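# Eight arms sort parcels into matching colour trays

## Task

Place every parcel inside the tray that matches its colour, lying flat on that tray's floor.

## Robot and tools

Robots: eight identical i2rt Big YAM arms, arm1 to arm8. Each has six joints, a two-finger gripper and a wrist camera (armN_cam_wrist). Fixed room cameras are cam_arm1 to cam_arm8 and ride on no arm. Feet sit on two rows of tables, whose tops are at z=+0.720. arm1-arm4 are near y=-0.61 and arm5-arm8 near y=+0.63. Each foot faces along its own +x, and the given base quaternions set that heading. The hand reaches roughly 1.0 m from the joint1 axis.

Frame: one shared scene frame in metres. The origin is on the floor and +z is up. The 'hand' point lies between the finger pads, about 1 cm behind the tips. The fingers point along the hand's +z and open along its y. A pose is [x, y, z, qw, qx, qy, qz]. Printed hand positions can be off, more so at long reach. hand_target is the pose that the currently held joint targets would give.

Tool move: the keys are arm1..arm8 plus cameras. Any arm you leave out gets nothing new. Each arm's entry can hold:
- joints: absolute targets by name. joint1_rad -2.879..2.879 turns the arm about its foot, counter-clockwise from above is positive, and 0 points along the foot's facing. joint2_rad 0..3.141 is the shoulder; 0 points the upper arm backward and positive lifts it up and forward. joint3_rad 0..3.019 is the elbow; 0 is folded and positive opens it. joint4_rad -1.692..1.57 pitches the hand; positive turns the fingers up. joint5_rad -1.57..1.57 swings the hand sideways; positive goes to the arm's right. joint6_rad -2.094..2.094 rolls the hand; positive is clockwise seen from behind. gripper_m 0..0.093 is the fingertip gap in metres. The done tolerances are ±0.045, 0.14, 0.09, 0.055, 0.03, 0.035 rad and ±0.003 m.
- target: one absolute 7-number hand pose per arm, in the scene frame. The hand travels in a straight line from its hand_target toward it. When target is given, joints may hold only gripper_m.
- speed: the path's top speed, 0.002..0.5 m/s, default 0.25. Rotation is capped at twice that value in rad/s. Sending speed without target is refused.
All motions start together. Every hand path in one call ends at the same time, paced by the slowest, and lasts 0.5-10 s. No action runs past 15 s. Paths do not avoid obstacles or other arms. Hands lag, stray, can overshoot the speed near full stretch, and often finish a centimetre or more off. Each step is clipped to within 100 mm and 20 degrees of the measured pose, and position wins over orientation. cameras: a list of camera names, or 'all'. Leaving it out or null gives all; [] gives none.

wait: seconds 0..10 plus cameras. It commands nothing and returns state and images.
zoom_image: camera, region [x0,y0,x1,y1] in pixels, at most 504x504. It only works on a camera present in the latest images. Images are 672x504.
finished_scene: scene (1 or 2). It cannot be undone, and the goal must hold with the robots idle.

Results: each arm gets joint_positions, velocities (rad/s and m/s, with 'within noise' when idle), torques, hand, hand_target, joint_status, hand_status and on_its_own. The 'move' line gives done or the worst status per commanded arm. 'as last shown' marks arms that were not commanded. The 'pictures' line gives the image order, and images may be slightly older than the state. Status words:
- off_target: the joint stopped away from its target and may still push.
- time_out: the joint keeps a nearby target and keeps pushing. Send its reported position to relax it.
- not_followed / 'joint command not followed' / 'pose unreachable': the self- and inter-arm clearance check withheld the command. The gripper still acts. The arm may retry later.
- limit_stop_at_motor_heat: the arm was stopped by a heat fault. Resend the targets.
One refused move or wait call, or a stop during it, cancels the later move/wait/finished_scene calls in that reply. Invalid calls, such as an unknown key, do not.

Gripper: gripping a hard part at full force reads up to 0.005 m narrower than the part. Closed on nothing it reads 0.000-0.002. In free air it reads up to 0.002 wide. Commanding about 0.005 m below the touch width gives full force. Soft items crush more the smaller the target. To release, command well above the reading.

Torques: listed per arm joint and include gravity. They carry offsets and noise. Joints 3 and 4 wrap at ±28 N m.

Avoid: robots pressing hard on each other, which ends the scene. The clearance check can act too late, and it ignores fingers, gripper housings and wrist cameras. Arms keep pushing on contact, which can heat motors. MOTOR HOT appears at 85 °C, and at 100 °C the arm goes limp for 30-60 s, dropping anything it holds. Stretched poses and held loads also heat motors, even while you think. Do not knock items out of the work area; that ends the scene. Avoid drops, releasing while moving, slams and hard pushes. Objects may get brief random nudges. Calibration for the cameras is given per camera. The room cameras are accurate near the image centre.

Each tool is called after ">>>" by a JSON object that holds its "op" and its "data".

## Session

>>> {"op": "move", "data": {"cameras": ["cam_arm1","cam_arm2","cam_arm3","cam_arm4","cam_arm5","cam_arm6","cam_arm7","cam_arm8"]}}

Scene clock: 0.00 s.
Joint torques (N m): no reading
Heat: arm1: hottest joint1_rad 32 °C; arm2: hottest joint2_rad 29 °C; arm3: hottest joint1_rad 31 °C; arm4: hottest gripper 32 °C; arm5: hottest joint6_rad 30 °C; arm6: hottest joint2_rad 30 °C; arm7: hottest joint5_rad 29 °C; arm8: hottest joint1_rad 31 °C.
Joint velocities: within noise
arm1.joint_positions: joint1_rad=-0.028 joint2_rad=+0.521 joint3_rad=+1.431 joint4_rad=-1.508 joint5_rad=+0.032 joint6_rad=-0.133 gripper_m=+0.09396
arm1.joint_status: not commanded
arm1.hand: x=-2.0073 y=-0.6778 z=+1.3083 quat_wxyz=(-0.446, -0.145, -0.870, +0.152) (m; scene frame)
arm1.hand_target: x=-2.0101 y=-0.6764 z=+1.3161 quat_wxyz=(-0.454, -0.145, -0.865, +0.155) (m; scene frame)
arm1.hand_status: not commanded
arm2.joint_positions: joint1_rad=+0.020 joint2_rad=+0.528 joint3_rad=+1.425 joint4_rad=-1.340 joint5_rad=+0.175 joint6_rad=+0.036 gripper_m=+0.09396
arm2.joint_status: not commanded
arm2.hand: x=-0.9859 y=-0.4872 z=+1.3715 quat_wxyz=(-0.230, +0.778, -0.324, -0.487) (m; scene frame)
arm2.hand_target: x=-0.9833 y=-0.4891 z=+1.3817 quat_wxyz=(-0.232, +0.772, -0.322, -0.497) (m; scene frame)
arm2.hand_status: not commanded
arm3.joint_positions: joint1_rad=+0.084 joint2_rad=+0.623 joint3_rad=+1.443 joint4_rad=-1.225 joint5_rad=+0.214 joint6_rad=-0.288 gripper_m=+0.09396
arm3.joint_status: not commanded
arm3.hand: x=+0.2458 y=-0.4641 z=+1.3420 quat_wxyz=(-0.302, +0.818, -0.155, -0.465) (m; scene frame)
arm3.hand_target: x=+0.2487 y=-0.4659 z=+1.3553 quat_wxyz=(-0.306, +0.809, -0.155, -0.477) (m; scene frame)
arm3.hand_status: not commanded
arm4.joint_positions: joint1_rad=+0.299 joint2_rad=+0.615 joint3_rad=+1.406 joint4_rad=-1.263 joint5_rad=-0.166 joint6_rad=-0.115 gripper_m=+0.09396
arm4.joint_status: not commanded
arm4.hand: x=+1.7423 y=-0.3720 z=+1.3161 quat_wxyz=(-0.394, +0.570, -0.636, -0.340) (m; scene frame)
arm4.hand_target: x=+1.7413 y=-0.3753 z=+1.3284 quat_wxyz=(-0.404, +0.566, -0.630, -0.346) (m; scene frame)
arm4.hand_status: not commanded
arm5.joint_positions: joint1_rad=-0.422 joint2_rad=+0.625 joint3_rad=+1.427 joint4_rad=-1.371 joint5_rad=+0.120 joint6_rad=-0.097 gripper_m=+0.09396
arm5.joint_status: not commanded
arm5.hand: x=+2.0004 y=+0.7998 z=+1.3402 quat_wxyz=(-0.234, +0.830, -0.279, -0.422) (m; scene frame)
arm5.hand_target: x=+2.0022 y=+0.7982 z=+1.3527 quat_wxyz=(-0.238, +0.823, -0.277, -0.434) (m; scene frame)
arm5.hand_status: not commanded
arm6.joint_positions: joint1_rad=+0.075 joint2_rad=+0.549 joint3_rad=+1.411 joint4_rad=-1.315 joint5_rad=-0.143 joint6_rad=+0.201 gripper_m=+0.09396
arm6.joint_status: not commanded
arm6.hand: x=+1.0364 y=+0.5443 z=+1.3862 quat_wxyz=(-0.531, -0.272, -0.802, +0.030) (m; scene frame)
arm6.hand_target: x=+1.0336 y=+0.5460 z=+1.3993 quat_wxyz=(-0.544, -0.268, -0.794, +0.033) (m; scene frame)
arm6.hand_status: not commanded
arm7.joint_positions: joint1_rad=-0.146 joint2_rad=+0.496 joint3_rad=+1.379 joint4_rad=-1.460 joint5_rad=-0.022 joint6_rad=+0.046 gripper_m=+0.09396
arm7.joint_status: not commanded
arm7.hand: x=-0.3012 y=+0.4957 z=+1.3304 quat_wxyz=(-0.447, -0.351, -0.807, +0.162) (m; scene frame)
arm7.hand_target: x=-0.3031 y=+0.4977 z=+1.3404 quat_wxyz=(-0.457, -0.348, -0.801, +0.166) (m; scene frame)
arm7.hand_status: not commanded
arm8.joint_positions: joint1_rad=-0.237 joint2_rad=+0.447 joint3_rad=+1.428 joint4_rad=-1.458 joint5_rad=-0.190 joint6_rad=-0.420 gripper_m=+0.09396
arm8.joint_status: not commanded
arm8.hand: x=-1.7428 y=+0.5401 z=+1.3190 quat_wxyz=(-0.160, -0.687, -0.503, +0.499) (m; scene frame)
arm8.hand_target: x=-1.7406 y=+0.5420 z=+1.3271 quat_wxyz=(-0.161, -0.682, -0.500, +0.508) (m; scene frame)
arm8.hand_status: not commanded
pictures: cam_arm1, cam_arm2, cam_arm3, cam_arm4, cam_arm5, cam_arm6, cam_arm7, cam_arm8

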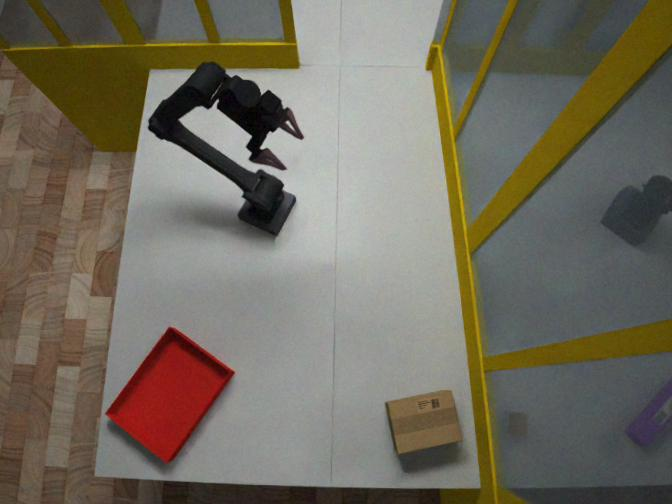

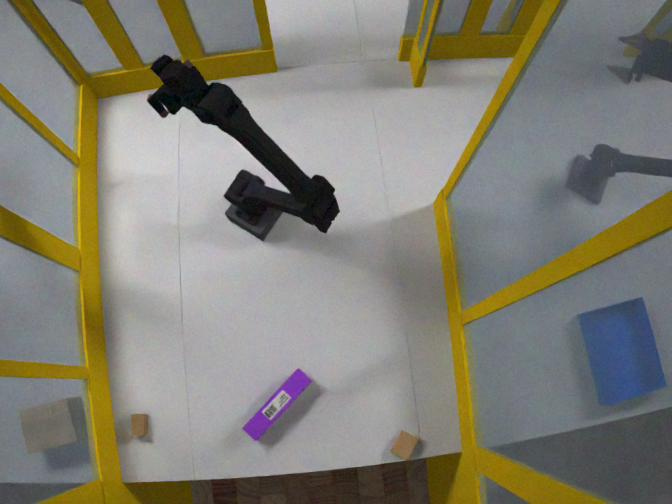

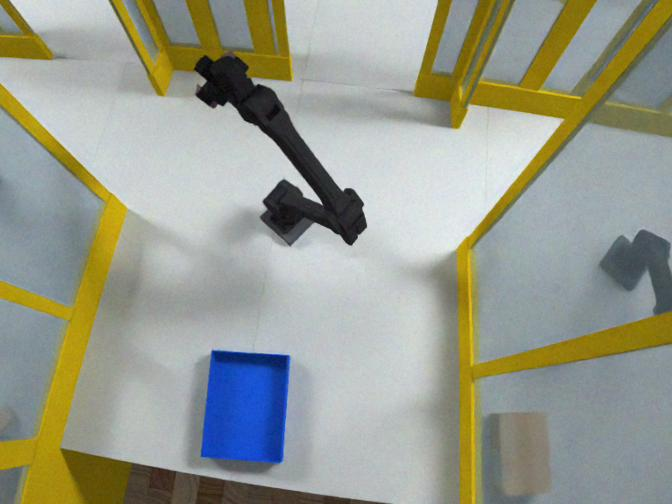

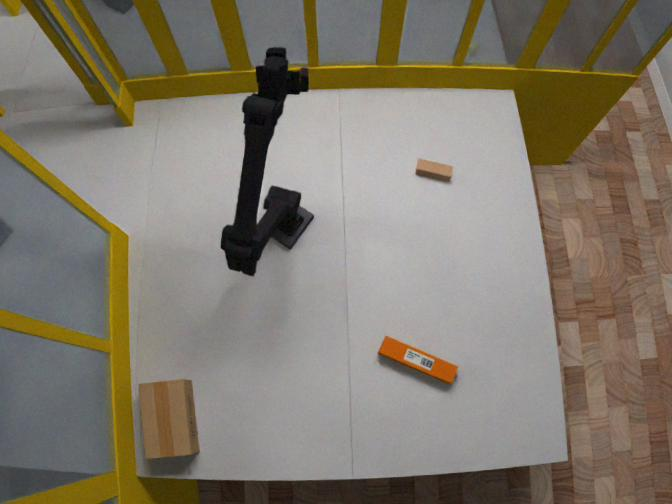

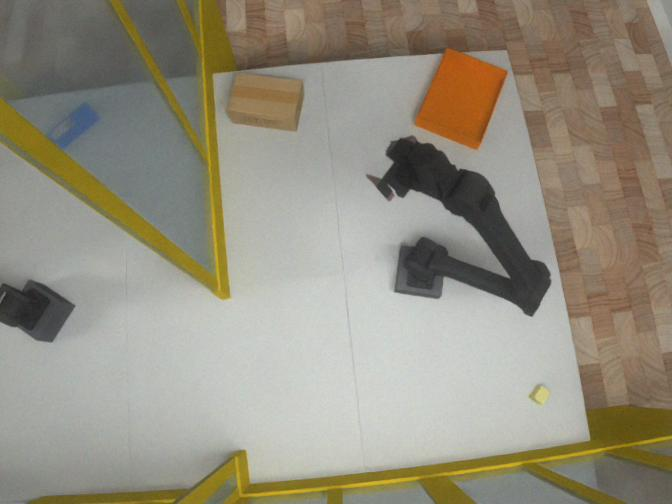

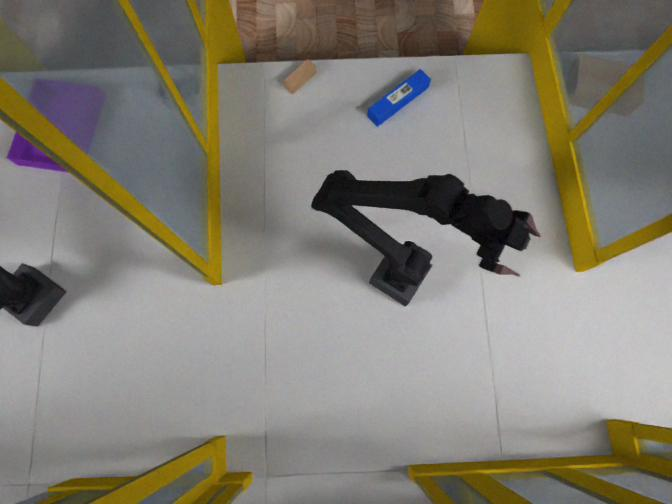

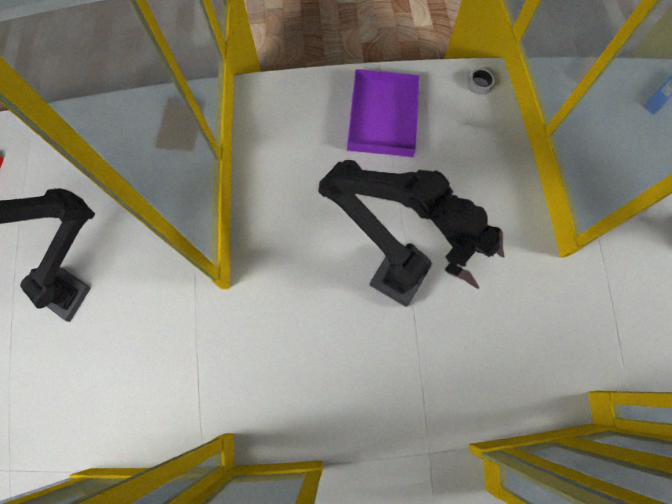

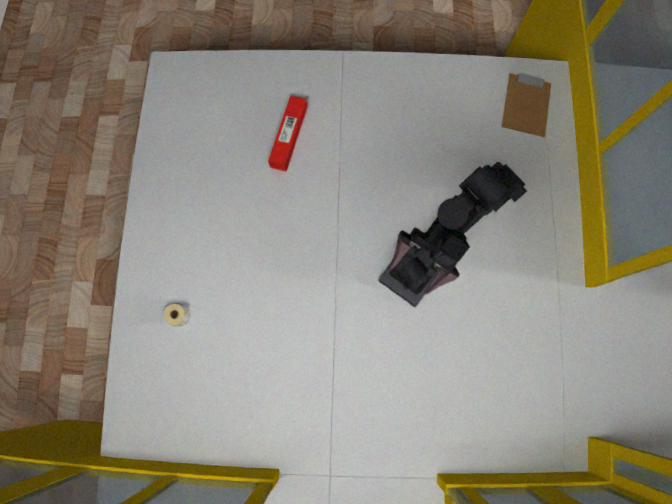

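>>> {"op": "zoom_image", "data": {"camera": "cam_arm8", "region": [240, 80, 340, 180]}}

>>> {"op": "zoom_image", "data": {"camera": "cam_arm2", "region": [230, 355, 330, 455]}}

>>> {"op": "zoom_image", "data": {"camera": "cam_arm6", "region": [350, 50, 450, 150]}}

>>> {"op": "zoom_image", "data": {"camera": "cam_arm4", "region": [370, 310, 470, 410]}}

Scaled by 5.040.

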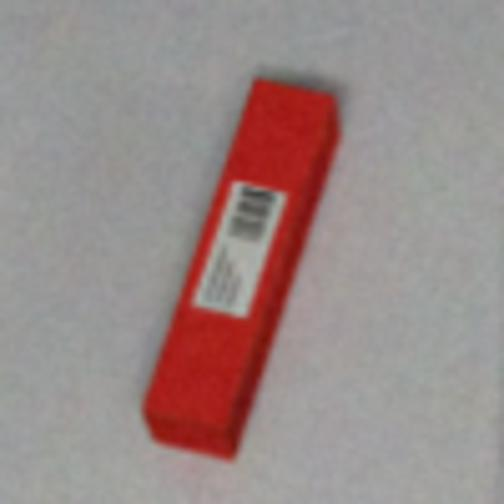

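Scaled by 5.040.

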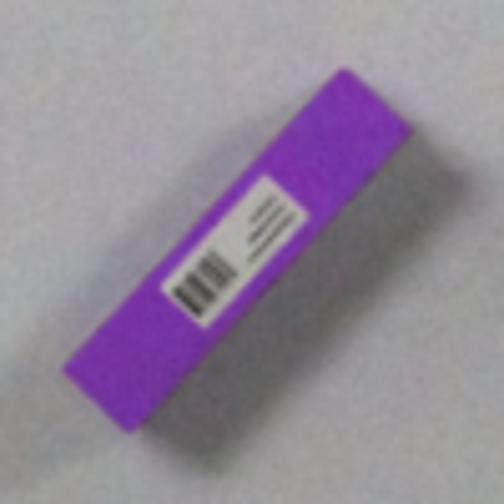

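Scaled by 5.040.

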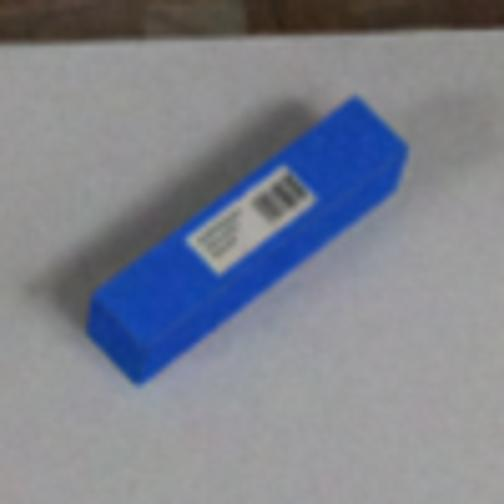

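Scaled by 5.040.

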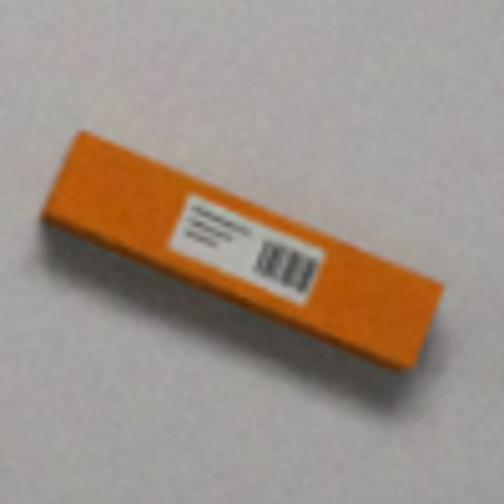

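>>> {"op": "move", "data": {"arm1": {"joints":{"joint1_rad":1.533,"joint2_rad":1.1,"joint3_rad":1.3,"joint4_rad":-1.6,"joint5_rad":0,"joint6_rad":-0.461}}, "arm2": {"joints":{"joint1_rad":2.245,"joint2_rad":1.1,"joint3_rad":1.3,"joint4_rad":-1.6,"joint5_rad":0,"joint6_rad":0.864}}, "arm3": {"joints":{"joint1_rad":-1.253,"joint2_rad":1.1,"joint3_rad":1.3,"joint4_rad":-1.6,"joint5_rad":0,"joint6_rad":-0.293}}, "arm4": {"joints":{"joint1_rad":-1.826,"joint2_rad":1.1,"joint3_rad":1.3,"joint4_rad":-1.6,"joint5_rad":0,"joint6_rad":-0.431}}, "arm5": {"joints":{"joint1_rad":0.59,"joint2_rad":1.1,"joint3_rad":1.3,"joint4_rad":-1.6,"joint5_rad":0,"joint6_rad":0.33}}, "arm6": {"joints":{"joint1_rad":2.114,"joint2_rad":1.1,"joint3_rad":1.3,"joint4_rad":-1.6,"joint5_rad":0,"joint6_rad":0.822}}, "arm7": {"joints":{"joint1_rad":-1.241,"joint2_rad":1.1,"joint3_rad":1.3,"joint4_rad":-1.6,"joint5_rad":0,"joint6_rad":-0.309}}, "arm8": {"joints":{"joint1_rad":-1.834,"joint2_rad":1.1,"joint3_rad":1.3,"joint4_rad":-1.6,"joint5_rad":0,"joint6_rad":0.906}}, "cameras": []}}

Scene clock: 175.80 s.
Joint torques (N m): arm1=[2.2 -6.07 8.94 0.1 0.06 -0.04] | arm2=[0.09 -8.7 9.05 0.42 0.09 0.07] | arm3=[-1.73 -9.64 11.08 0.02 -0.24 -0.09] | arm4=[-0.85 -6.24 11.23 0.09 -0.14 -0.03] | arm5=[-0.09 -5.3 8.25 0.32 -0.11 0.06] | arm6=[-0.5 -5.48 9.95 0.05 0.17 0] | arm7=[-1.14 -6.83 10.15 -0.02 -0.06 0.05] | arm8=[1.49 -7.12 10.4 -0.31 0.01 0.02]
Heat: arm1: hottest joint1_rad 31 °C; arm2: hottest joint3_rad 34 °C; arm3: hottest joint1_rad 30 °C; arm4: hottest joint3_rad 42 °C; arm5: hottest joint3_rad 34 °C; arm6: hottest joint3_rad 32 °C; arm7: hottest joint3_rad 39 °C; arm8: hottest joint1_rad 30 °C.
move: arm1 done; arm2 done; arm3 done; arm4 done; arm5 done; arm6 done; arm7 done; arm8 done
Joint velocities: within noise
arm1.joint_positions: joint1_rad=+1.523 joint2_rad=+1.106 joint3_rad=+1.297 joint4_rad=-1.588 joint5_rad=-0.001 joint6_rad=-0.454 gripper_m=+0.09399
arm1.joint_status: all done
arm1.hand: x=-2.0019 y=-0.3087 z=+1.0933 quat_wxyz=(-0.080, +0.699, -0.711, -0.023) (m; scene frame)
arm1.hand_target: x=-2.0065 y=-0.3104 z=+1.0958 quat_wxyz=(-0.078, +0.705, -0.705, -0.022) (m; scene frame)
arm1.hand_status: not commanded
arm2.joint_positions: joint1_rad=+2.247 joint2_rad=+1.111 joint3_rad=+1.290 joint4_rad=-1.590 joint5_rad=-0.001 joint6_rad=+0.849 gripper_m=+0.09398
arm2.joint_status: all done
arm2.hand: x=-0.8494 y=-0.9530 z=+1.1224 quat_wxyz=(+0.075, +0.930, +0.359, -0.027) (m; scene frame)
arm2.hand_target: x=-0.8501 y=-0.9499 z=+1.1293 quat_wxyz=(+0.079, +0.933, +0.351, -0.029) (m; scene frame)
arm2.hand_status: not commanded
arm3.joint_positions: joint1_rad=-1.240 joint2_rad=+1.121 joint3_rad=+1.281 joint4_rad=-1.589 joint5_rad=+0.003 joint6_rad=-0.288 gripper_m=+0.09396
arm3.joint_status: all done
arm3.hand: x=+0.5257 y=-0.2967 z=+1.0726 quat_wxyz=(-0.067, +0.708, -0.702, -0.033) (m; scene frame)
arm3.hand_target: x=+0.5282 y=-0.3010 z=+1.0867 quat_wxyz=(-0.080, +0.704, -0.704, -0.041) (m; scene frame)
arm3.hand_status: not commanded
arm4.joint_positions: joint1_rad=-1.821 joint2_rad=+1.113 joint3_rad=+1.291 joint4_rad=-1.589 joint5_rad=+0.001 joint6_rad=-0.422 gripper_m=+0.09398
arm4.joint_status: all done
arm4.hand: x=+1.9041 y=-0.8609 z=+1.0788 quat_wxyz=(-0.059, -0.220, -0.972, +0.055) (m; scene frame)
arm4.hand_target: x=+1.9010 y=-0.8591 z=+1.0862 quat_wxyz=(-0.063, -0.218, -0.972, +0.058) (m; scene frame)
arm4.hand_status: not commanded
arm5.joint_positions: joint1_rad=+0.583 joint2_rad=+1.107 joint3_rad=+1.279 joint4_rad=-1.590 joint5_rad=+0.000 joint6_rad=+0.320 gripper_m=+0.09397
arm5.joint_status: all done
arm5.hand: x=+1.8534 y=+0.5390 z=+1.1106 quat_wxyz=(+0.021, +0.997, +0.001, -0.071) (m; scene frame)
arm5.hand_target: x=+1.8541 y=+0.5369 z=+1.1211 quat_wxyz=(+0.025, +0.997, +0.000, -0.079) (m; scene frame)
arm5.hand_status: not commanded
arm6.joint_positions: joint1_rad=+2.113 joint2_rad=+1.112 joint3_rad=+1.283 joint4_rad=-1.591 joint5_rad=-0.002 joint6_rad=+0.813 gripper_m=+0.09398
arm6.joint_status: all done
arm6.hand: x=+0.8752 y=+0.9558 z=+1.1394 quat_wxyz=(-0.030, +0.334, -0.940, -0.070) (m; scene frame)
arm6.hand_target: x=+0.8751 y=+0.9540 z=+1.1494 quat_wxyz=(-0.034, +0.330, -0.940, -0.078) (m; scene frame)
arm6.hand_status: not commanded
arm7.joint_positions: joint1_rad=-1.232 joint2_rad=+1.109 joint3_rad=+1.300 joint4_rad=-1.589 joint5_rad=-0.001 joint6_rad=-0.300 gripper_m=+0.09396
arm7.joint_status: all done
arm7.hand: x=-0.5220 y=+0.2977 z=+1.1284 quat_wxyz=(-0.039, -0.705, -0.704, +0.075) (m; scene frame)
arm7.hand_target: x=-0.5237 y=+0.3030 z=+1.1307 quat_wxyz=(-0.038, -0.705, -0.704, +0.075) (m; scene frame)
arm7.hand_status: not commanded
arm8.joint_positions: joint1_rad=-1.828 joint2_rad=+1.115 joint3_rad=+1.293 joint4_rad=-1.590 joint5_rad=+0.000 joint6_rad=+0.898 gripper_m=+0.09400
arm8.joint_status: all done
arm8.hand: x=-1.8758 y=+0.9072 z=+1.0827 quat_wxyz=(-0.002, -0.635, +0.769, +0.079) (m; scene frame)
arm8.hand_target: x=-1.8715 y=+0.9054 z=+1.0896 quat_wxyz=(-0.002, -0.629, +0.773, +0.085) (m; scene frame)
arm8.hand_status: not commanded
pictures: none
No camera images: "cameras" was empty.

>>> {"op": "move", "data": {"arm8": {"target":[-2.078,1.148,0.88,0,0.631,-0.775,0],"speed":0.4}, "arm2": {"target":[-0.845,-1.279,0.88,0,0.936,0.353,0],"speed":0.4}, "arm6": {"target":[0.906,1.381,0.88,0,0.3305,-0.944,0],"speed":0.4}, "arm4": {"target":[2.136,-1.147,0.88,0,0.22,0.9755,0],"speed":0.4}, "cameras": ["arm8_cam_wrist","arm2_cam_wrist","arm6_cam_wrist","arm4_cam_wrist"]}}

Scene clock: 186.53 s.
Joint torques (N m): arm1=[2.2 -6.3 9.01 0.09 0.07 -0.04] | arm2=[0.15 -24.12 11.62 0.06 0.08 0.08] | arm3=[-1.61 -9.7 11.04 -0.01 -0.25 -0.09] | arm4=[-1.38 -18.2 15.25 -0.25 -0.18 -0.03] | arm5=[-0.21 -5.01 8.34 0.23 -0.09 0.04] | arm6=[-0.38 -19.72 13.09 -0.25 0.16 0.01] | arm7=[-1.2 -6.65 10.21 -0.08 -0.05 0.04] | arm8=[1.61 -19.96 13.94 -0.65 0 0.03]
Heat: arm1: hottest joint1_rad 31 °C; arm2: hottest joint3_rad 35 °C; arm3: hottest joint1_rad 30 °C; arm4: hottest joint3_rad 42 °C; arm5: hottest joint3_rad 34 °C; arm6: hottest joint3_rad 33 °C; arm7: hottest joint3_rad 39 °C; arm8: hottest joint3_rad 31 °C.
move: arm2 off_target; arm4 off_target; arm6 off_target; arm8 off_target
Joint velocities: within noise
arm1, arm3, arm5, arm7: as last shown
arm2.joint_positions: joint1_rad=+2.247 joint2_rad=+2.133 joint3_rad=+1.865 joint4_rad=-1.336 joint5_rad=-0.001 joint6_rad=+0.850 gripper_m=+0.09398
arm2.joint_status: not commanded
arm2.hand: x=-0.8447 y=-1.2641 z=+0.8642 quat_wxyz=(-0.016, +0.933, +0.360, +0.006) (m; scene frame)
arm2.hand_target: x=-0.8450 y=-1.2781 z=+0.8801 quat_wxyz=(+0.000, +0.936, +0.353, +0.000) (m; scene frame)
arm2.hand_status: off_target (0.022 m and 2.2 deg from the pose sent, 0.406 m and 9.2 deg at the start)
arm3.hand_target: x=+0.5282 y=-0.3010 z=+1.0866 quat_wxyz=(-0.080, +0.704, -0.704, -0.041) (m; scene frame)
arm4.joint_positions: joint1_rad=-1.821 joint2_rad=+2.233 joint3_rad=+2.181 joint4_rad=-1.540 joint5_rad=-0.013 joint6_rad=-0.428 gripper_m=+0.09398
arm4.joint_status: not commanded
arm4.hand: x=+2.1322 y=-1.1319 z=+0.8755 quat_wxyz=(+0.009, -0.219, -0.976, -0.005) (m; scene frame)
arm4.hand_target: x=+2.1355 y=-1.1463 z=+0.8801 quat_wxyz=(-0.001, -0.220, -0.975, +0.001) (m; scene frame)
arm4.hand_status: off_target (0.016 m and 1.2 deg from the pose sent, 0.418 m and 9.2 deg at the start)
arm6.joint_positions: joint1_rad=+2.113 joint2_rad=+2.526 joint3_rad=+2.526 joint4_rad=-1.608 joint5_rad=-0.002 joint6_rad=+0.815 gripper_m=+0.09398
arm6.joint_status: not commanded
arm6.hand: x=+0.9063 y=+1.3692 z=+0.8648 quat_wxyz=(+0.008, +0.334, -0.943, +0.017) (m; scene frame)
arm6.hand_target: x=+0.9058 y=+1.3799 z=+0.8801 quat_wxyz=(+0.000, +0.330, -0.944, -0.001) (m; scene frame)
arm6.hand_status: off_target (0.019 m and 2.2 deg from the pose sent, 0.499 m and 8.7 deg at the start)
arm8.joint_positions: joint1_rad=-1.828 joint2_rad=+2.069 joint3_rad=+1.881 joint4_rad=-1.407 joint5_rad=+0.000 joint6_rad=+0.900 gripper_m=+0.09400
arm8.joint_status: not commanded
arm8.hand: x=-2.0715 y=+1.1358 z=+0.8706 quat_wxyz=(+0.000, -0.636, +0.772, -0.012) (m; scene frame)
arm8.hand_target: x=-2.0775 y=+1.1476 z=+0.8801 quat_wxyz=(+0.000, -0.631, +0.776, +0.000) (m; scene frame)
arm8.hand_status: off_target (0.017 m and 1.6 deg from the pose sent, 0.374 m and 9.1 deg at the start)
pictures: arm2_cam_wrist, arm4_cam_wrist, arm6_cam_wrist, arm8_cam_wrist
camera_calibration:
arm2_cam_wrist: T_world_to_cam=[[-0.667596, 0.743532, 0.0384101, 0.341637], [0.609451, 0.51612, 0.601822, 0.65157], [0.427649, 0.425183, -0.797706, 1.70866], [0, 0, 0, 1]] pos_world=[-0.899734, -1.3168, 0.957761]
arm4_cam_wrist: T_world_to_cam=[[-0.414606, -0.909987, 0.00495948, -0.152934], [-0.728605, 0.335221, 0.597295, 1.41485], [-0.545194, 0.244029, -0.802006, 2.2657], [0, 0, 0, 1]] pos_world=[2.20271, -1.16635, 0.972781]
arm6_cam_wrist: T_world_to_cam=[[0.634641, -0.772119, 0.032605, 0.452305], [-0.631977, -0.494244, 0.596932, 0.739083], [-0.444788, -0.399443, -0.801629, 1.76761], [0, 0, 0, 1]] pos_world=[0.966246, 1.42058, 0.961041]
arm8_cam_wrist: T_world_to_cam=[[0.980532, -0.196183, 0.00829442, 2.24782], [-0.161331, -0.780823, 0.603563, 0.0314816], [-0.111932, -0.593151, -0.797272, 1.25647], [0, 0, 0, 1]] pos_world=[-2.05834, 1.21084, 0.964106]

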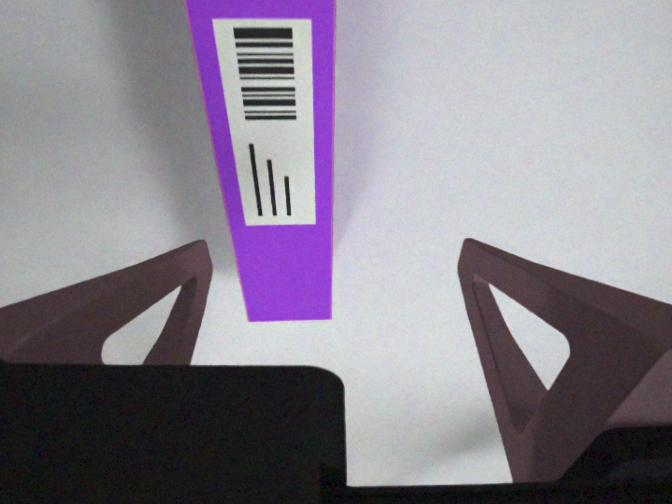

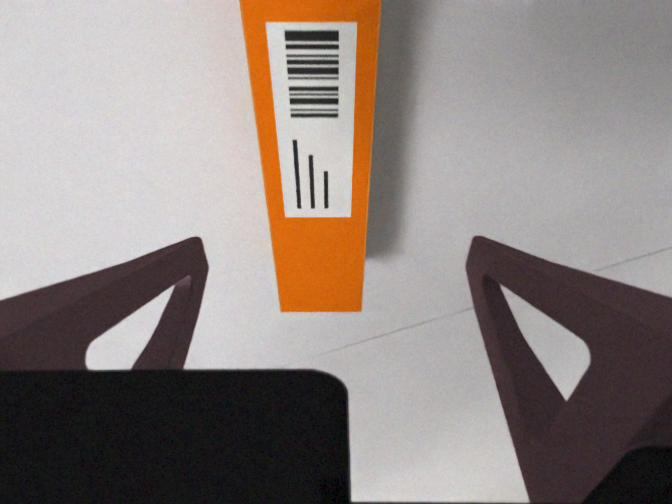

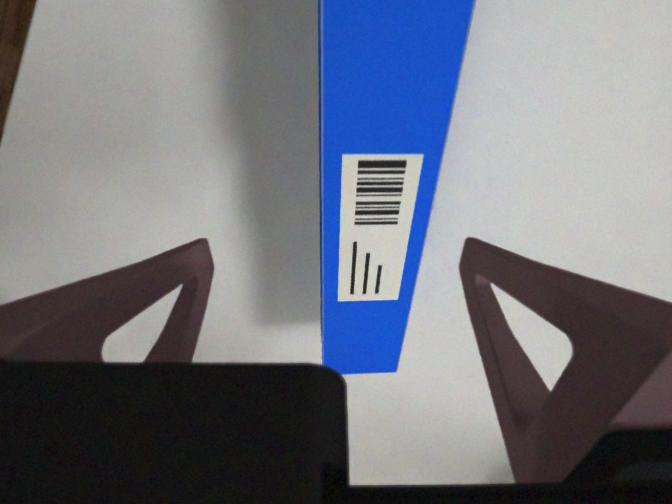

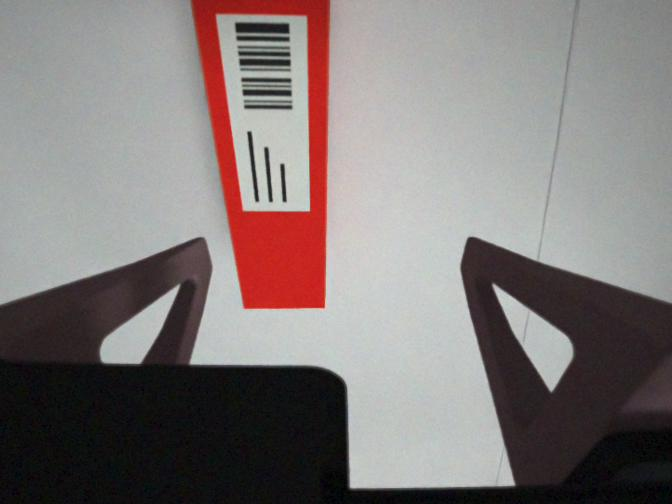

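>>> {"op": "move", "data": {"arm8": {"target":[-2.1135,1.164,0.85,0,0.631,-0.775,0],"speed":0.2}, "arm2": {"target":[-0.82,-1.302,0.85,0,0.936,0.353,0],"speed":0.2}, "arm6": {"target":[0.87,1.317,0.85,0,0.3305,-0.944,0],"speed":0.2}, "arm4": {"target":[2.14,-1.138,0.85,0,0.22,0.9755,0],"speed":0.2}, "cameras": []}}

>>> {"op": "move", "data": {"arm8": {"target":[-2.1135,1.164,0.757,0,0.631,-0.775,0],"speed":0.12}, "arm2": {"target":[-0.82,-1.302,0.764,0,0.936,0.353,0],"speed":0.12}, "arm6": {"target":[0.87,1.317,0.763,0,0.3305,-0.944,0],"speed":0.12}, "arm4": {"target":[2.14,-1.138,0.753,0,0.22,0.9755,0],"speed":0.12}, "cameras": ["arm8_cam_wrist","arm2_cam_wrist","arm6_cam_wrist","arm4_cam_wrist"]}}

Scene clock: 232.00 s.
Joint torques (N m): arm1=[1.85 -6.12 8.95 0.09 0.05 -0.05] | arm2=[0.15 -24.76 11.62 0.5 0.07 0.09] | arm3=[-1.73 -9.82 11.06 -0.01 -0.25 -0.09] | arm4=[-0.21 -18.67 9.73 0.76 -0.18 0.09] | arm5=[-0.26 -5.07 8.17 0.24 -0.09 0.05] | arm6=[-0.38 -20.89 8.03 0.46 0.17 0] | arm7=[-1.2 -6.59 10.18 -0.01 -0.05 0.03] | arm8=[2.26 -21.25 13.96 -0.65 0.01 0.03]
Heat: arm1: hottest joint3_rad 32 °C; arm2: hottest joint3_rad 38 °C; arm3: hottest joint1_rad 30 °C; arm4: hottest joint3_rad 50 °C; arm5: hottest joint3_rad 35 °C; arm6: hottest joint3_rad 35 °C; arm7: hottest joint3_rad 40 °C; arm8: hottest joint3_rad 34 °C.
move: arm2 off_target; arm4 off_target; arm6 off_target; arm8 off_target
Joint velocities: within noise
arm1, arm3, arm5, arm7: as last shown
arm2.joint_positions: joint1_rad=+2.283 joint2_rad=+2.221 joint3_rad=+1.943 joint4_rad=-1.336 joint5_rad=-0.001 joint6_rad=+0.885 gripper_m=+0.09398
arm2.joint_status: not commanded
arm2.hand: x=-0.8204 y=-1.2841 z=+0.8373 quat_wxyz=(-0.021, +0.933, +0.360, +0.007) (m; scene frame)
arm2.hand_target: x=-0.8201 y=-1.3011 z=+0.8503 quat_wxyz=(+0.000, +0.936, +0.353, +0.000) (m; scene frame)
arm2.hand_status: off_target (0.022 m and 2.7 deg from the pose sent, 0.047 m and 2.2 deg at the start)
arm4.joint_positions: joint1_rad=-1.821 joint2_rad=+2.233 joint3_rad=+2.159 joint4_rad=-1.481 joint5_rad=-0.013 joint6_rad=-0.428 gripper_m=+0.09398
arm4.joint_status: not commanded
arm4.hand: x=+2.1377 y=-1.1386 z=+0.8673 quat_wxyz=(-0.006, -0.219, -0.976, +0.006) (m; scene frame)
arm4.hand_target: x=+2.1397 y=-1.1376 z=+0.8501 quat_wxyz=(+0.000, -0.220, -0.975, +0.000) (m; scene frame)
arm4.hand_status: off_target (0.017 m and 0.9 deg from the pose sent, 0.027 m and 1.2 deg at the start)
arm6.joint_positions: joint1_rad=+2.158 joint2_rad=+2.308 joint3_rad=+2.020 joint4_rad=-1.328 joint5_rad=-0.002 joint6_rad=+0.860 gripper_m=+0.09398
arm6.joint_status: not commanded
arm6.hand: x=+0.8713 y=+1.3098 z=+0.8283 quat_wxyz=(+0.009, +0.333, -0.942, +0.021) (m; scene frame)
arm6.hand_target: x=+0.8700 y=+1.3167 z=+0.8499 quat_wxyz=(+0.000, +0.330, -0.944, +0.000) (m; scene frame)
arm6.hand_status: off_target (0.023 m and 2.6 deg from the pose sent, 0.065 m and 2.2 deg at the start)
arm8.joint_positions: joint1_rad=-1.813 joint2_rad=+2.190 joint3_rad=+2.013 joint4_rad=-1.414 joint5_rad=+0.000 joint6_rad=+0.924 gripper_m=+0.09400
arm8.joint_status: not commanded
arm8.hand: x=-2.1022 y=+1.1567 z=+0.8429 quat_wxyz=(+0.000, -0.632, +0.775, -0.011) (m; scene frame)
arm8.hand_target: x=-2.1131 y=+1.1634 z=+0.8501 quat_wxyz=(+0.000, -0.631, +0.775, +0.000) (m; scene frame)
arm8.hand_status: off_target (0.015 m and 1.2 deg from the pose sent, 0.055 m and 1.6 deg at the start)
pictures: none
No camera images: "cameras" was empty.

Scene clock: 233.47 s.
Joint torques (N m): arm1=[2.02 -6.01 8.99 0.09 0.08 -0.05] | arm2=[0.15 -25.7 7.65 0.92 0.09 0.09] | arm3=[-1.61 -9.82 11.04 0.01 -0.26 -0.1] | arm4=[0.03 -19.02 9.8 0.75 -0.18 0.11] | arm5=[-0.26 -5.42 8.23 0.27 -0.11 0.07] | arm6=[-0.38 -18.08 8.16 0.53 0.17 0.01] | arm7=[-1.08 -6.65 10.15 -0.05 -0.05 0.03] | arm8=[2.67 -21.66 9.29 0.21 0 0.03]
Heat: arm1: hottest joint3_rad 32 °C; arm2: hottest joint3_rad 38 °C; arm3: hottest joint1_rad 30 °C; arm4: hottest joint3_rad 50 °C; arm5: hottest joint3_rad 35 °C; arm6: hottest joint3_rad 35 °C; arm7: hottest joint3_rad 40 °C; arm8: hottest joint3_rad 35 °C.
move: arm2 done; arm4 off_target; arm6 done; arm8 off_target
Joint velocities: within noise
arm1, arm3, arm5, arm7: as last shown
arm2.joint_positions: joint1_rad=+2.283 joint2_rad=+2.307 joint3_rad=+1.910 joint4_rad=-1.179 joint5_rad=-0.001 joint6_rad=+0.885 gripper_m=+0.09398
arm2.joint_status: not commanded
arm2.hand: x=-0.8196 y=-1.2994 z=+0.7684 quat_wxyz=(-0.003, +0.933, +0.360, +0.001) (m; scene frame)
arm2.hand_target: x=-0.8200 y=-1.3019 z=+0.7639 quat_wxyz=(+0.000, +0.936, +0.353, +0.000) (m; scene frame)
arm2.hand_status: done (0.005 m and 1.0 deg from the pose sent, 0.076 m and 2.7 deg at the start)
arm4.joint_positions: joint1_rad=-1.821 joint2_rad=+2.300 joint3_rad=+2.014 joint4_rad=-1.275 joint5_rad=-0.013 joint6_rad=-0.428 gripper_m=+0.09398
arm4.joint_status: not commanded
arm4.hand: x=+2.1369 y=-1.1400 z=+0.7673 quat_wxyz=(-0.003, -0.219, -0.976, +0.004) (m; scene frame)
arm4.hand_target: x=+2.1398 y=-1.1377 z=+0.7531 quat_wxyz=(+0.000, -0.220, -0.975, +0.000) (m; scene frame)
arm4.hand_status: off_target (0.015 m and 0.6 deg from the pose sent, 0.114 m and 1.0 deg at the start)
arm6.joint_positions: joint1_rad=+2.158 joint2_rad=+2.362 joint3_rad=+1.942 joint4_rad=-1.164 joint5_rad=-0.002 joint6_rad=+0.861 gripper_m=+0.09398
arm6.joint_status: not commanded
arm6.hand: x=+0.8714 y=+1.3120 z=+0.7635 quat_wxyz=(+0.003, +0.333, -0.943, +0.006) (m; scene frame)
arm6.hand_target: x=+0.8700 y=+1.3170 z=+0.7630 quat_wxyz=(+0.000, +0.330, -0.944, +0.000) (m; scene frame)
arm6.hand_status: done (0.005 m and 0.9 deg from the pose sent, 0.066 m and 2.6 deg at the start)
arm8.joint_positions: joint1_rad=-1.813 joint2_rad=+2.263 joint3_rad=+1.939 joint4_rad=-1.242 joint5_rad=+0.000 joint6_rad=+0.924 gripper_m=+0.09400
arm8.joint_status: not commanded
arm8.hand: x=-2.1096 y=+1.1651 z=+0.7680 quat_wxyz=(+0.000, -0.632, +0.775, +0.002) (m; scene frame)
arm8.hand_target: x=-2.1133 y=+1.1638 z=+0.7571 quat_wxyz=(+0.000, -0.631, +0.775, +0.000) (m; scene frame)
arm8.hand_status: off_target (0.012 m and 0.3 deg from the pose sent, 0.087 m and 1.2 deg at the start)
pictures: arm2_cam_wrist, arm4_cam_wrist, arm6_cam_wrist, arm8_cam_wrist
camera_calibration:
arm2_cam_wrist: T_world_to_cam=[[-0.667894, 0.744056, 0.0172718, 0.404932], [0.609106, 0.533128, 0.587166, 0.745203], [0.427676, 0.402685, -0.809282, 1.61622], [0, 0, 0, 1]] pos_world=[-0.874677, -1.34941, 0.86343]
arm4_cam_wrist: T_world_to_cam=[[-0.414406, -0.909917, 0.017841, -0.168035], [-0.740166, 0.348373, 0.575143, 1.54223], [-0.529548, 0.225138, -0.817858, 2.14061], [0, 0, 0, 1]] pos_world=[2.20543, -1.1721, 0.866706]
arm6_cam_wrist: T_world_to_cam=[[0.633997, -0.773164, 0.0162768, 0.448077], [-0.633772, -0.507404, 0.583844, 0.778068], [-0.443148, -0.380471, -0.811703, 1.62943], [0, 0, 0, 1]] pos_world=[0.931116, 1.36118, 0.861047]
arm8_cam_wrist: T_world_to_cam=[[0.978561, -0.205481, -0.0139692, 2.31552], [-0.157911, -0.792101, 0.58961, 0.141196], [-0.132219, -0.574763, -0.807567, 1.13144], [0, 0, 0, 1]] pos_world=[-2.09398, 1.23795, 0.862811]

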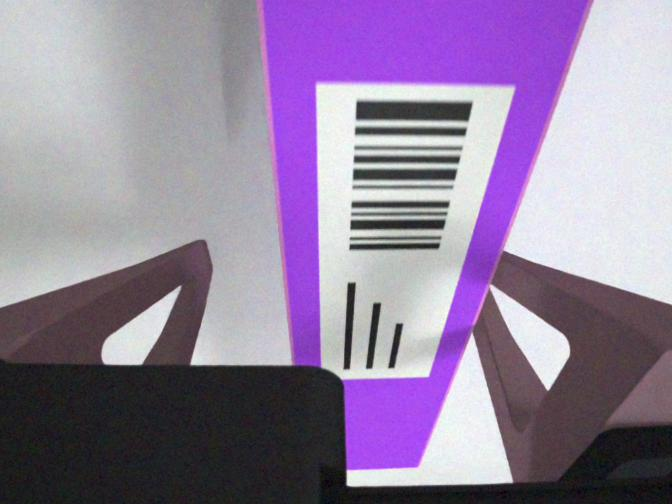

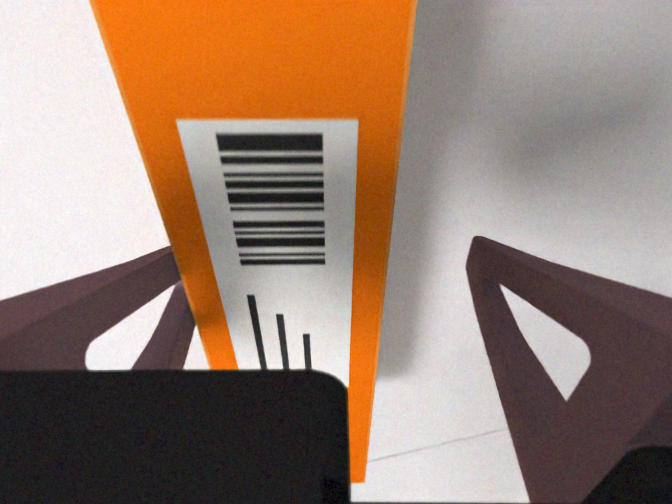

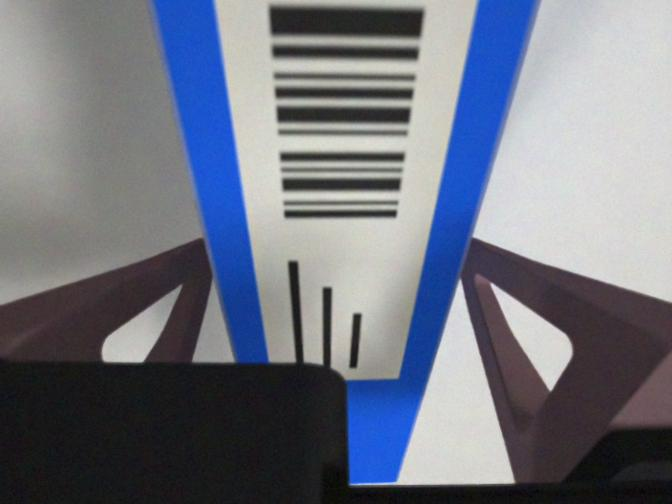

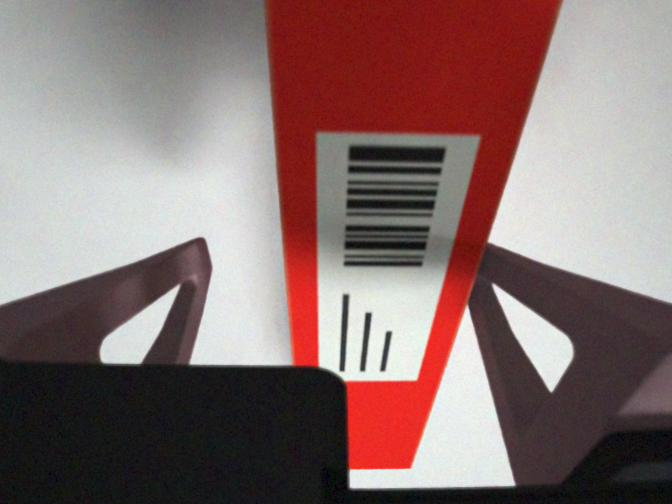

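>>> {"op": "move", "data": {"arm8": {"target":[-2.1085,1.163,0.738,0,0.631,-0.775,0],"speed":0.1}, "arm2": {"target":[-0.811,-1.312,0.745,0,0.936,0.353,0],"speed":0.1}, "arm6": {"target":[0.87,1.317,0.747,0,0.3305,-0.944,0],"speed":0.1}, "arm4": {"target":[2.145,-1.126,0.735,0,0.22,0.9755,0],"speed":0.1}, "cameras": []}}

>>> {"op": "move", "data": {"arm8": {"joints":{"gripper_m":0.045}}, "arm2": {"joints":{"gripper_m":0.045}}, "arm6": {"joints":{"gripper_m":0.045}}, "arm4": {"joints":{"gripper_m":0.045}}, "cameras": ["arm8_cam_wrist","arm2_cam_wrist","arm6_cam_wrist","arm4_cam_wrist"]}}

Scene clock: 249.67 s.
Joint torques (N m): arm1=[2.02 -5.77 8.91 0.13 0.06 -0.05] | arm2=[0.67 -24.7 10.33 0.76 0.11 0.1] | arm3=[-1.61 -9.76 11.02 -0.03 -0.26 -0.09] | arm4=[0.91 -18.9 9.16 0.81 -0.16 0.1] | arm5=[0.03 -5.42 8.21 0.23 -0.13 0.07] | arm6=[-0.44 -17.67 7.5 0.57 0.18 0] | arm7=[-1.26 -6.53 10.19 -0.01 -0.05 0.04] | arm8=[1.85 -21.07 8.64 0.23 -0.01 0]
Heat: arm1: hottest joint3_rad 32 °C; arm2: hottest joint3_rad 36 °C; arm3: hottest joint1_rad 30 °C; arm4: hottest joint3_rad 47 °C; arm5: hottest joint3_rad 36 °C; arm6: hottest joint2_rad 35 °C; arm7: hottest joint3_rad 40 °C; arm8: hottest joint2_rad 36 °C.
move: arm2 off_target; arm4 off_target; arm6 done; arm8 off_target
Joint velocities: within noise
arm1, arm3, arm5, arm7: as last shown
arm2.joint_positions: joint1_rad=+2.288 joint2_rad=+2.347 joint3_rad=+1.914 joint4_rad=-1.167 joint5_rad=-0.001 joint6_rad=+0.898 gripper_m=+0.09398
arm2.joint_status: not commanded
arm2.hand: x=-0.8163 y=-1.2972 z=+0.7439 quat_wxyz=(-0.014, +0.934, +0.357, +0.005) (m; scene frame)
arm2.hand_target: x=-0.8110 y=-1.3114 z=+0.7452 quat_wxyz=(+0.000, +0.936, +0.353, +0.000) (m; scene frame)
arm2.hand_status: off_target (0.016 m and 1.8 deg from the pose sent, 0.028 m and 1.0 deg at the start)
arm4.joint_positions: joint1_rad=-1.814 joint2_rad=+2.300 joint3_rad=+1.972 joint4_rad=-1.226 joint5_rad=-0.013 joint6_rad=-0.412 gripper_m=+0.09398
arm4.joint_status: not commanded
arm4.hand: x=+2.1386 y=-1.1345 z=+0.7521 quat_wxyz=(-0.006, -0.223, -0.975, +0.006) (m; scene frame)
arm4.hand_target: x=+2.1445 y=-1.1258 z=+0.7352 quat_wxyz=(+0.000, -0.220, -0.975, +0.000) (m; scene frame)
arm4.hand_status: off_target (0.020 m and 1.0 deg from the pose sent, 0.036 m and 0.6 deg at the start)
arm6.joint_positions: joint1_rad=+2.158 joint2_rad=+2.375 joint3_rad=+1.942 joint4_rad=-1.137 joint5_rad=-0.002 joint6_rad=+0.861 gripper_m=+0.09398
arm6.joint_status: not commanded
arm6.hand: x=+0.8715 y=+1.3163 z=+0.7551 quat_wxyz=(+0.001, +0.333, -0.943, +0.000) (m; scene frame)
arm6.hand_target: x=+0.8700 y=+1.3169 z=+0.7470 quat_wxyz=(+0.000, +0.330, -0.944, +0.000) (m; scene frame)
arm6.hand_status: done (0.008 m and 0.4 deg from the pose sent, 0.017 m and 0.9 deg at the start)
arm8.joint_positions: joint1_rad=-1.813 joint2_rad=+2.263 joint3_rad=+1.909 joint4_rad=-1.196 joint5_rad=+0.000 joint6_rad=+0.924 gripper_m=+0.09400
arm8.joint_status: not commanded
arm8.hand: x=-2.1097 y=+1.1652 z=+0.7573 quat_wxyz=(-0.001, -0.632, +0.775, +0.010) (m; scene frame)
arm8.hand_target: x=-2.1083 y=+1.1627 z=+0.7383 quat_wxyz=(+0.000, -0.631, +0.775, +0.000) (m; scene frame)
arm8.hand_status: off_target (0.019 m and 1.2 deg from the pose sent, 0.030 m and 0.3 deg at the start)
pictures: none
No camera images: "cameras" was empty.

Scene clock: 250.33 s.
Joint torques (N m): arm1=[1.85 -6.07 8.94 0.17 0.03 -0.05] | arm2=[0.79 -24.7 10.29 0.77 0.16 0.08] | arm3=[-1.67 -9.64 11.06 0.01 -0.25 -0.1] | arm4=[0.85 -18.84 9.16 0.73 -0.15 0.11] | arm5=[-0.03 -5.3 8.4 0.18 -0.12 0.01] | arm6=[-0.32 -17.61 7.5 0.54 0.16 -0.02] | arm7=[-1.26 -6.77 10.18 0.02 -0.05 0.04] | arm8=[1.73 -21.07 8.54 0.31 0.02 -0.01]
Heat: arm1: hottest joint3_rad 32 °C; arm2: hottest joint3_rad 37 °C; arm3: hottest joint1_rad 30 °C; arm4: hottest joint3_rad 47 °C; arm5: hottest joint3_rad 36 °C; arm6: hottest joint2_rad 35 °C; arm7: hottest joint3_rad 40 °C; arm8: hottest joint2_rad 36 °C.
move: arm2 off_target; arm4 off_target; arm6 off_target; arm8 off_target
Joint velocities: within noise
arm1, arm3, arm5, arm7: as last shown
arm2.joint_positions: joint1_rad=+2.288 joint2_rad=+2.347 joint3_rad=+1.915 joint4_rad=-1.167 joint5_rad=-0.003 joint6_rad=+0.898 gripper_m=+0.05902
arm2.joint_status: gripper_m off_target (ended at +0.05905, target +0.04500)
arm2.hand: x=-0.8161 y=-1.2973 z=+0.7440 quat_wxyz=(-0.014, +0.934, +0.356, +0.006) (m; scene frame)
arm2.hand_target: x=-0.8110 y=-1.3113 z=+0.7452 quat_wxyz=(+0.000, +0.936, +0.353, +0.000) (m; scene frame)
arm2.hand_status: not commanded
arm4.joint_positions: joint1_rad=-1.814 joint2_rad=+2.300 joint3_rad=+1.972 joint4_rad=-1.226 joint5_rad=-0.014 joint6_rad=-0.411 gripper_m=+0.05937
arm4.joint_status: gripper_m off_target (ended at +0.05941, target +0.04500)
arm4.hand: x=+2.1387 y=-1.1346 z=+0.7521 quat_wxyz=(-0.006, -0.223, -0.975, +0.006) (m; scene frame)
arm4.hand_target: x=+2.1445 y=-1.1258 z=+0.7352 quat_wxyz=(+0.000, -0.220, -0.976, +0.000) (m; scene frame)
arm4.hand_status: not commanded
arm6.joint_positions: joint1_rad=+2.158 joint2_rad=+2.375 joint3_rad=+1.942 joint4_rad=-1.137 joint5_rad=-0.001 joint6_rad=+0.862 gripper_m=+0.05940
arm6.joint_status: gripper_m off_target (ended at +0.05944, target +0.04500)
arm6.hand: x=+0.8716 y=+1.3163 z=+0.7551 quat_wxyz=(+0.001, +0.333, -0.943, +0.000) (m; scene frame)
arm6.hand_target: x=+0.8700 y=+1.3168 z=+0.7470 quat_wxyz=(+0.000, +0.331, -0.944, +0.000) (m; scene frame)
arm6.hand_status: not commanded
arm8.joint_positions: joint1_rad=-1.813 joint2_rad=+2.263 joint3_rad=+1.909 joint4_rad=-1.196 joint5_rad=+0.000 joint6_rad=+0.924 gripper_m=+0.05971
arm8.joint_status: gripper_m off_target (ended at +0.05974, target +0.04500)
arm8.hand: x=-2.1097 y=+1.1652 z=+0.7573 quat_wxyz=(-0.001, -0.632, +0.775, +0.010) (m; scene frame)
arm8.hand_target: x=-2.1082 y=+1.1626 z=+0.7383 quat_wxyz=(+0.000, -0.631, +0.775, +0.000) (m; scene frame)
arm8.hand_status: not commanded
pictures: arm2_cam_wrist, arm4_cam_wrist, arm6_cam_wrist, arm8_cam_wrist
camera_calibration:
arm2_cam_wrist: T_world_to_cam=[[-0.661899, 0.74883, 0.0338223, 0.404966], [0.613048, 0.514812, 0.599283, 0.726711], [0.431349, 0.4174, -0.799822, 1.60913], [0, 0, 0, 1]] pos_world=[-0.871559, -1.34902, 0.837813]
arm4_cam_wrist: T_world_to_cam=[[-0.42271, -0.906041, 0.0201262, -0.141628], [-0.740204, 0.357982, 0.569163, 1.56591], [-0.522891, 0.225694, -0.821978, 2.11742], [0, 0, 0, 1]] pos_world=[2.20641, -1.16678, 0.852064]
arm6_cam_wrist: T_world_to_cam=[[0.632807, -0.77429, 0.00560527, 0.461981], [-0.635036, -0.514829, 0.575916, 0.80214], [-0.44304, -0.368003, -0.817489, 1.61218], [0, 0, 0, 1]] pos_world=[0.931303, 1.36396, 0.853382]
arm8_cam_wrist: T_world_to_cam=[[0.978343, -0.205246, -0.0268018, 2.32448], [-0.151715, -0.79914, 0.581685, 0.174832], [-0.140807, -0.565021, -0.812973, 1.0975], [0, 0, 0, 1]] pos_world=[-2.09308, 1.23691, 0.852839]

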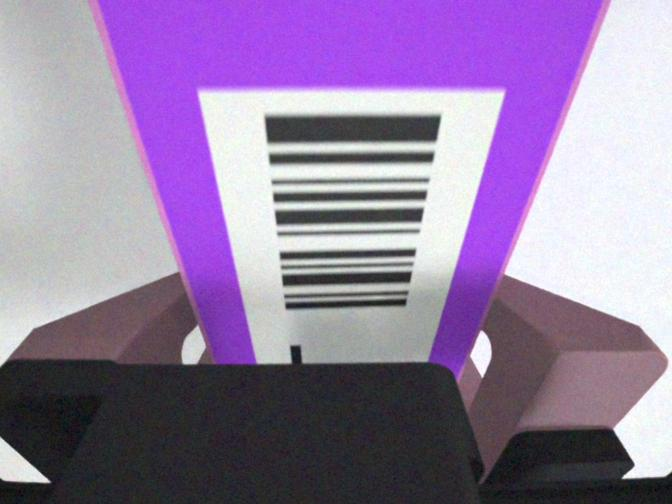

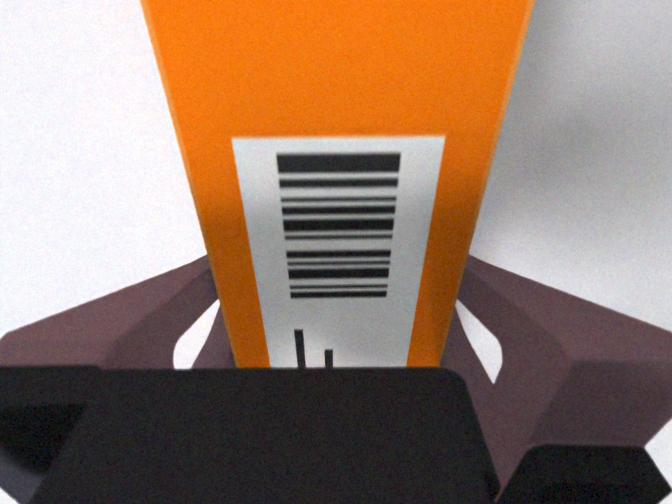

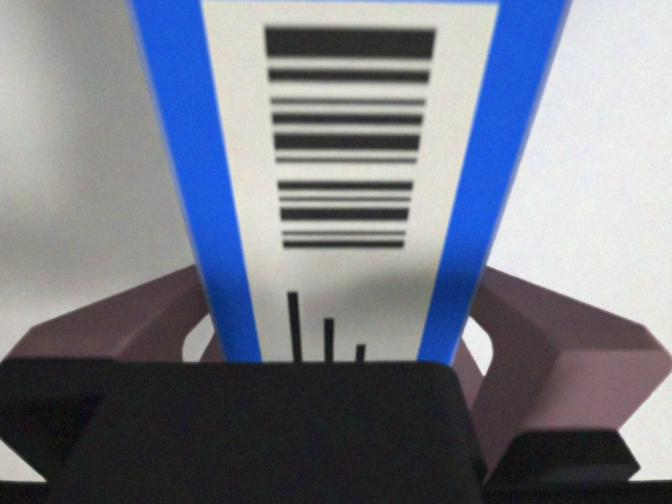

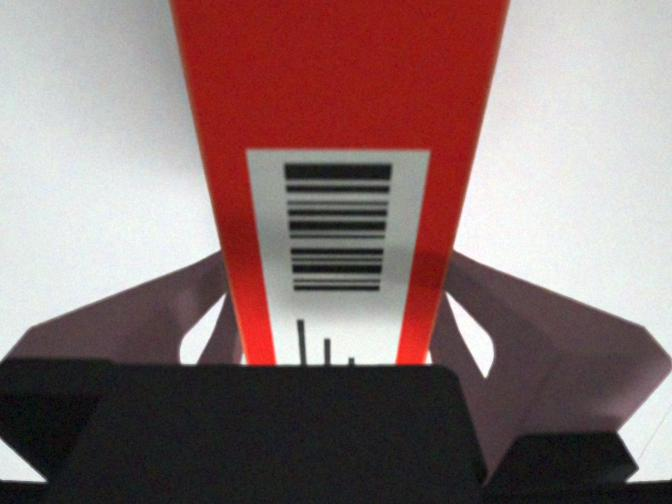

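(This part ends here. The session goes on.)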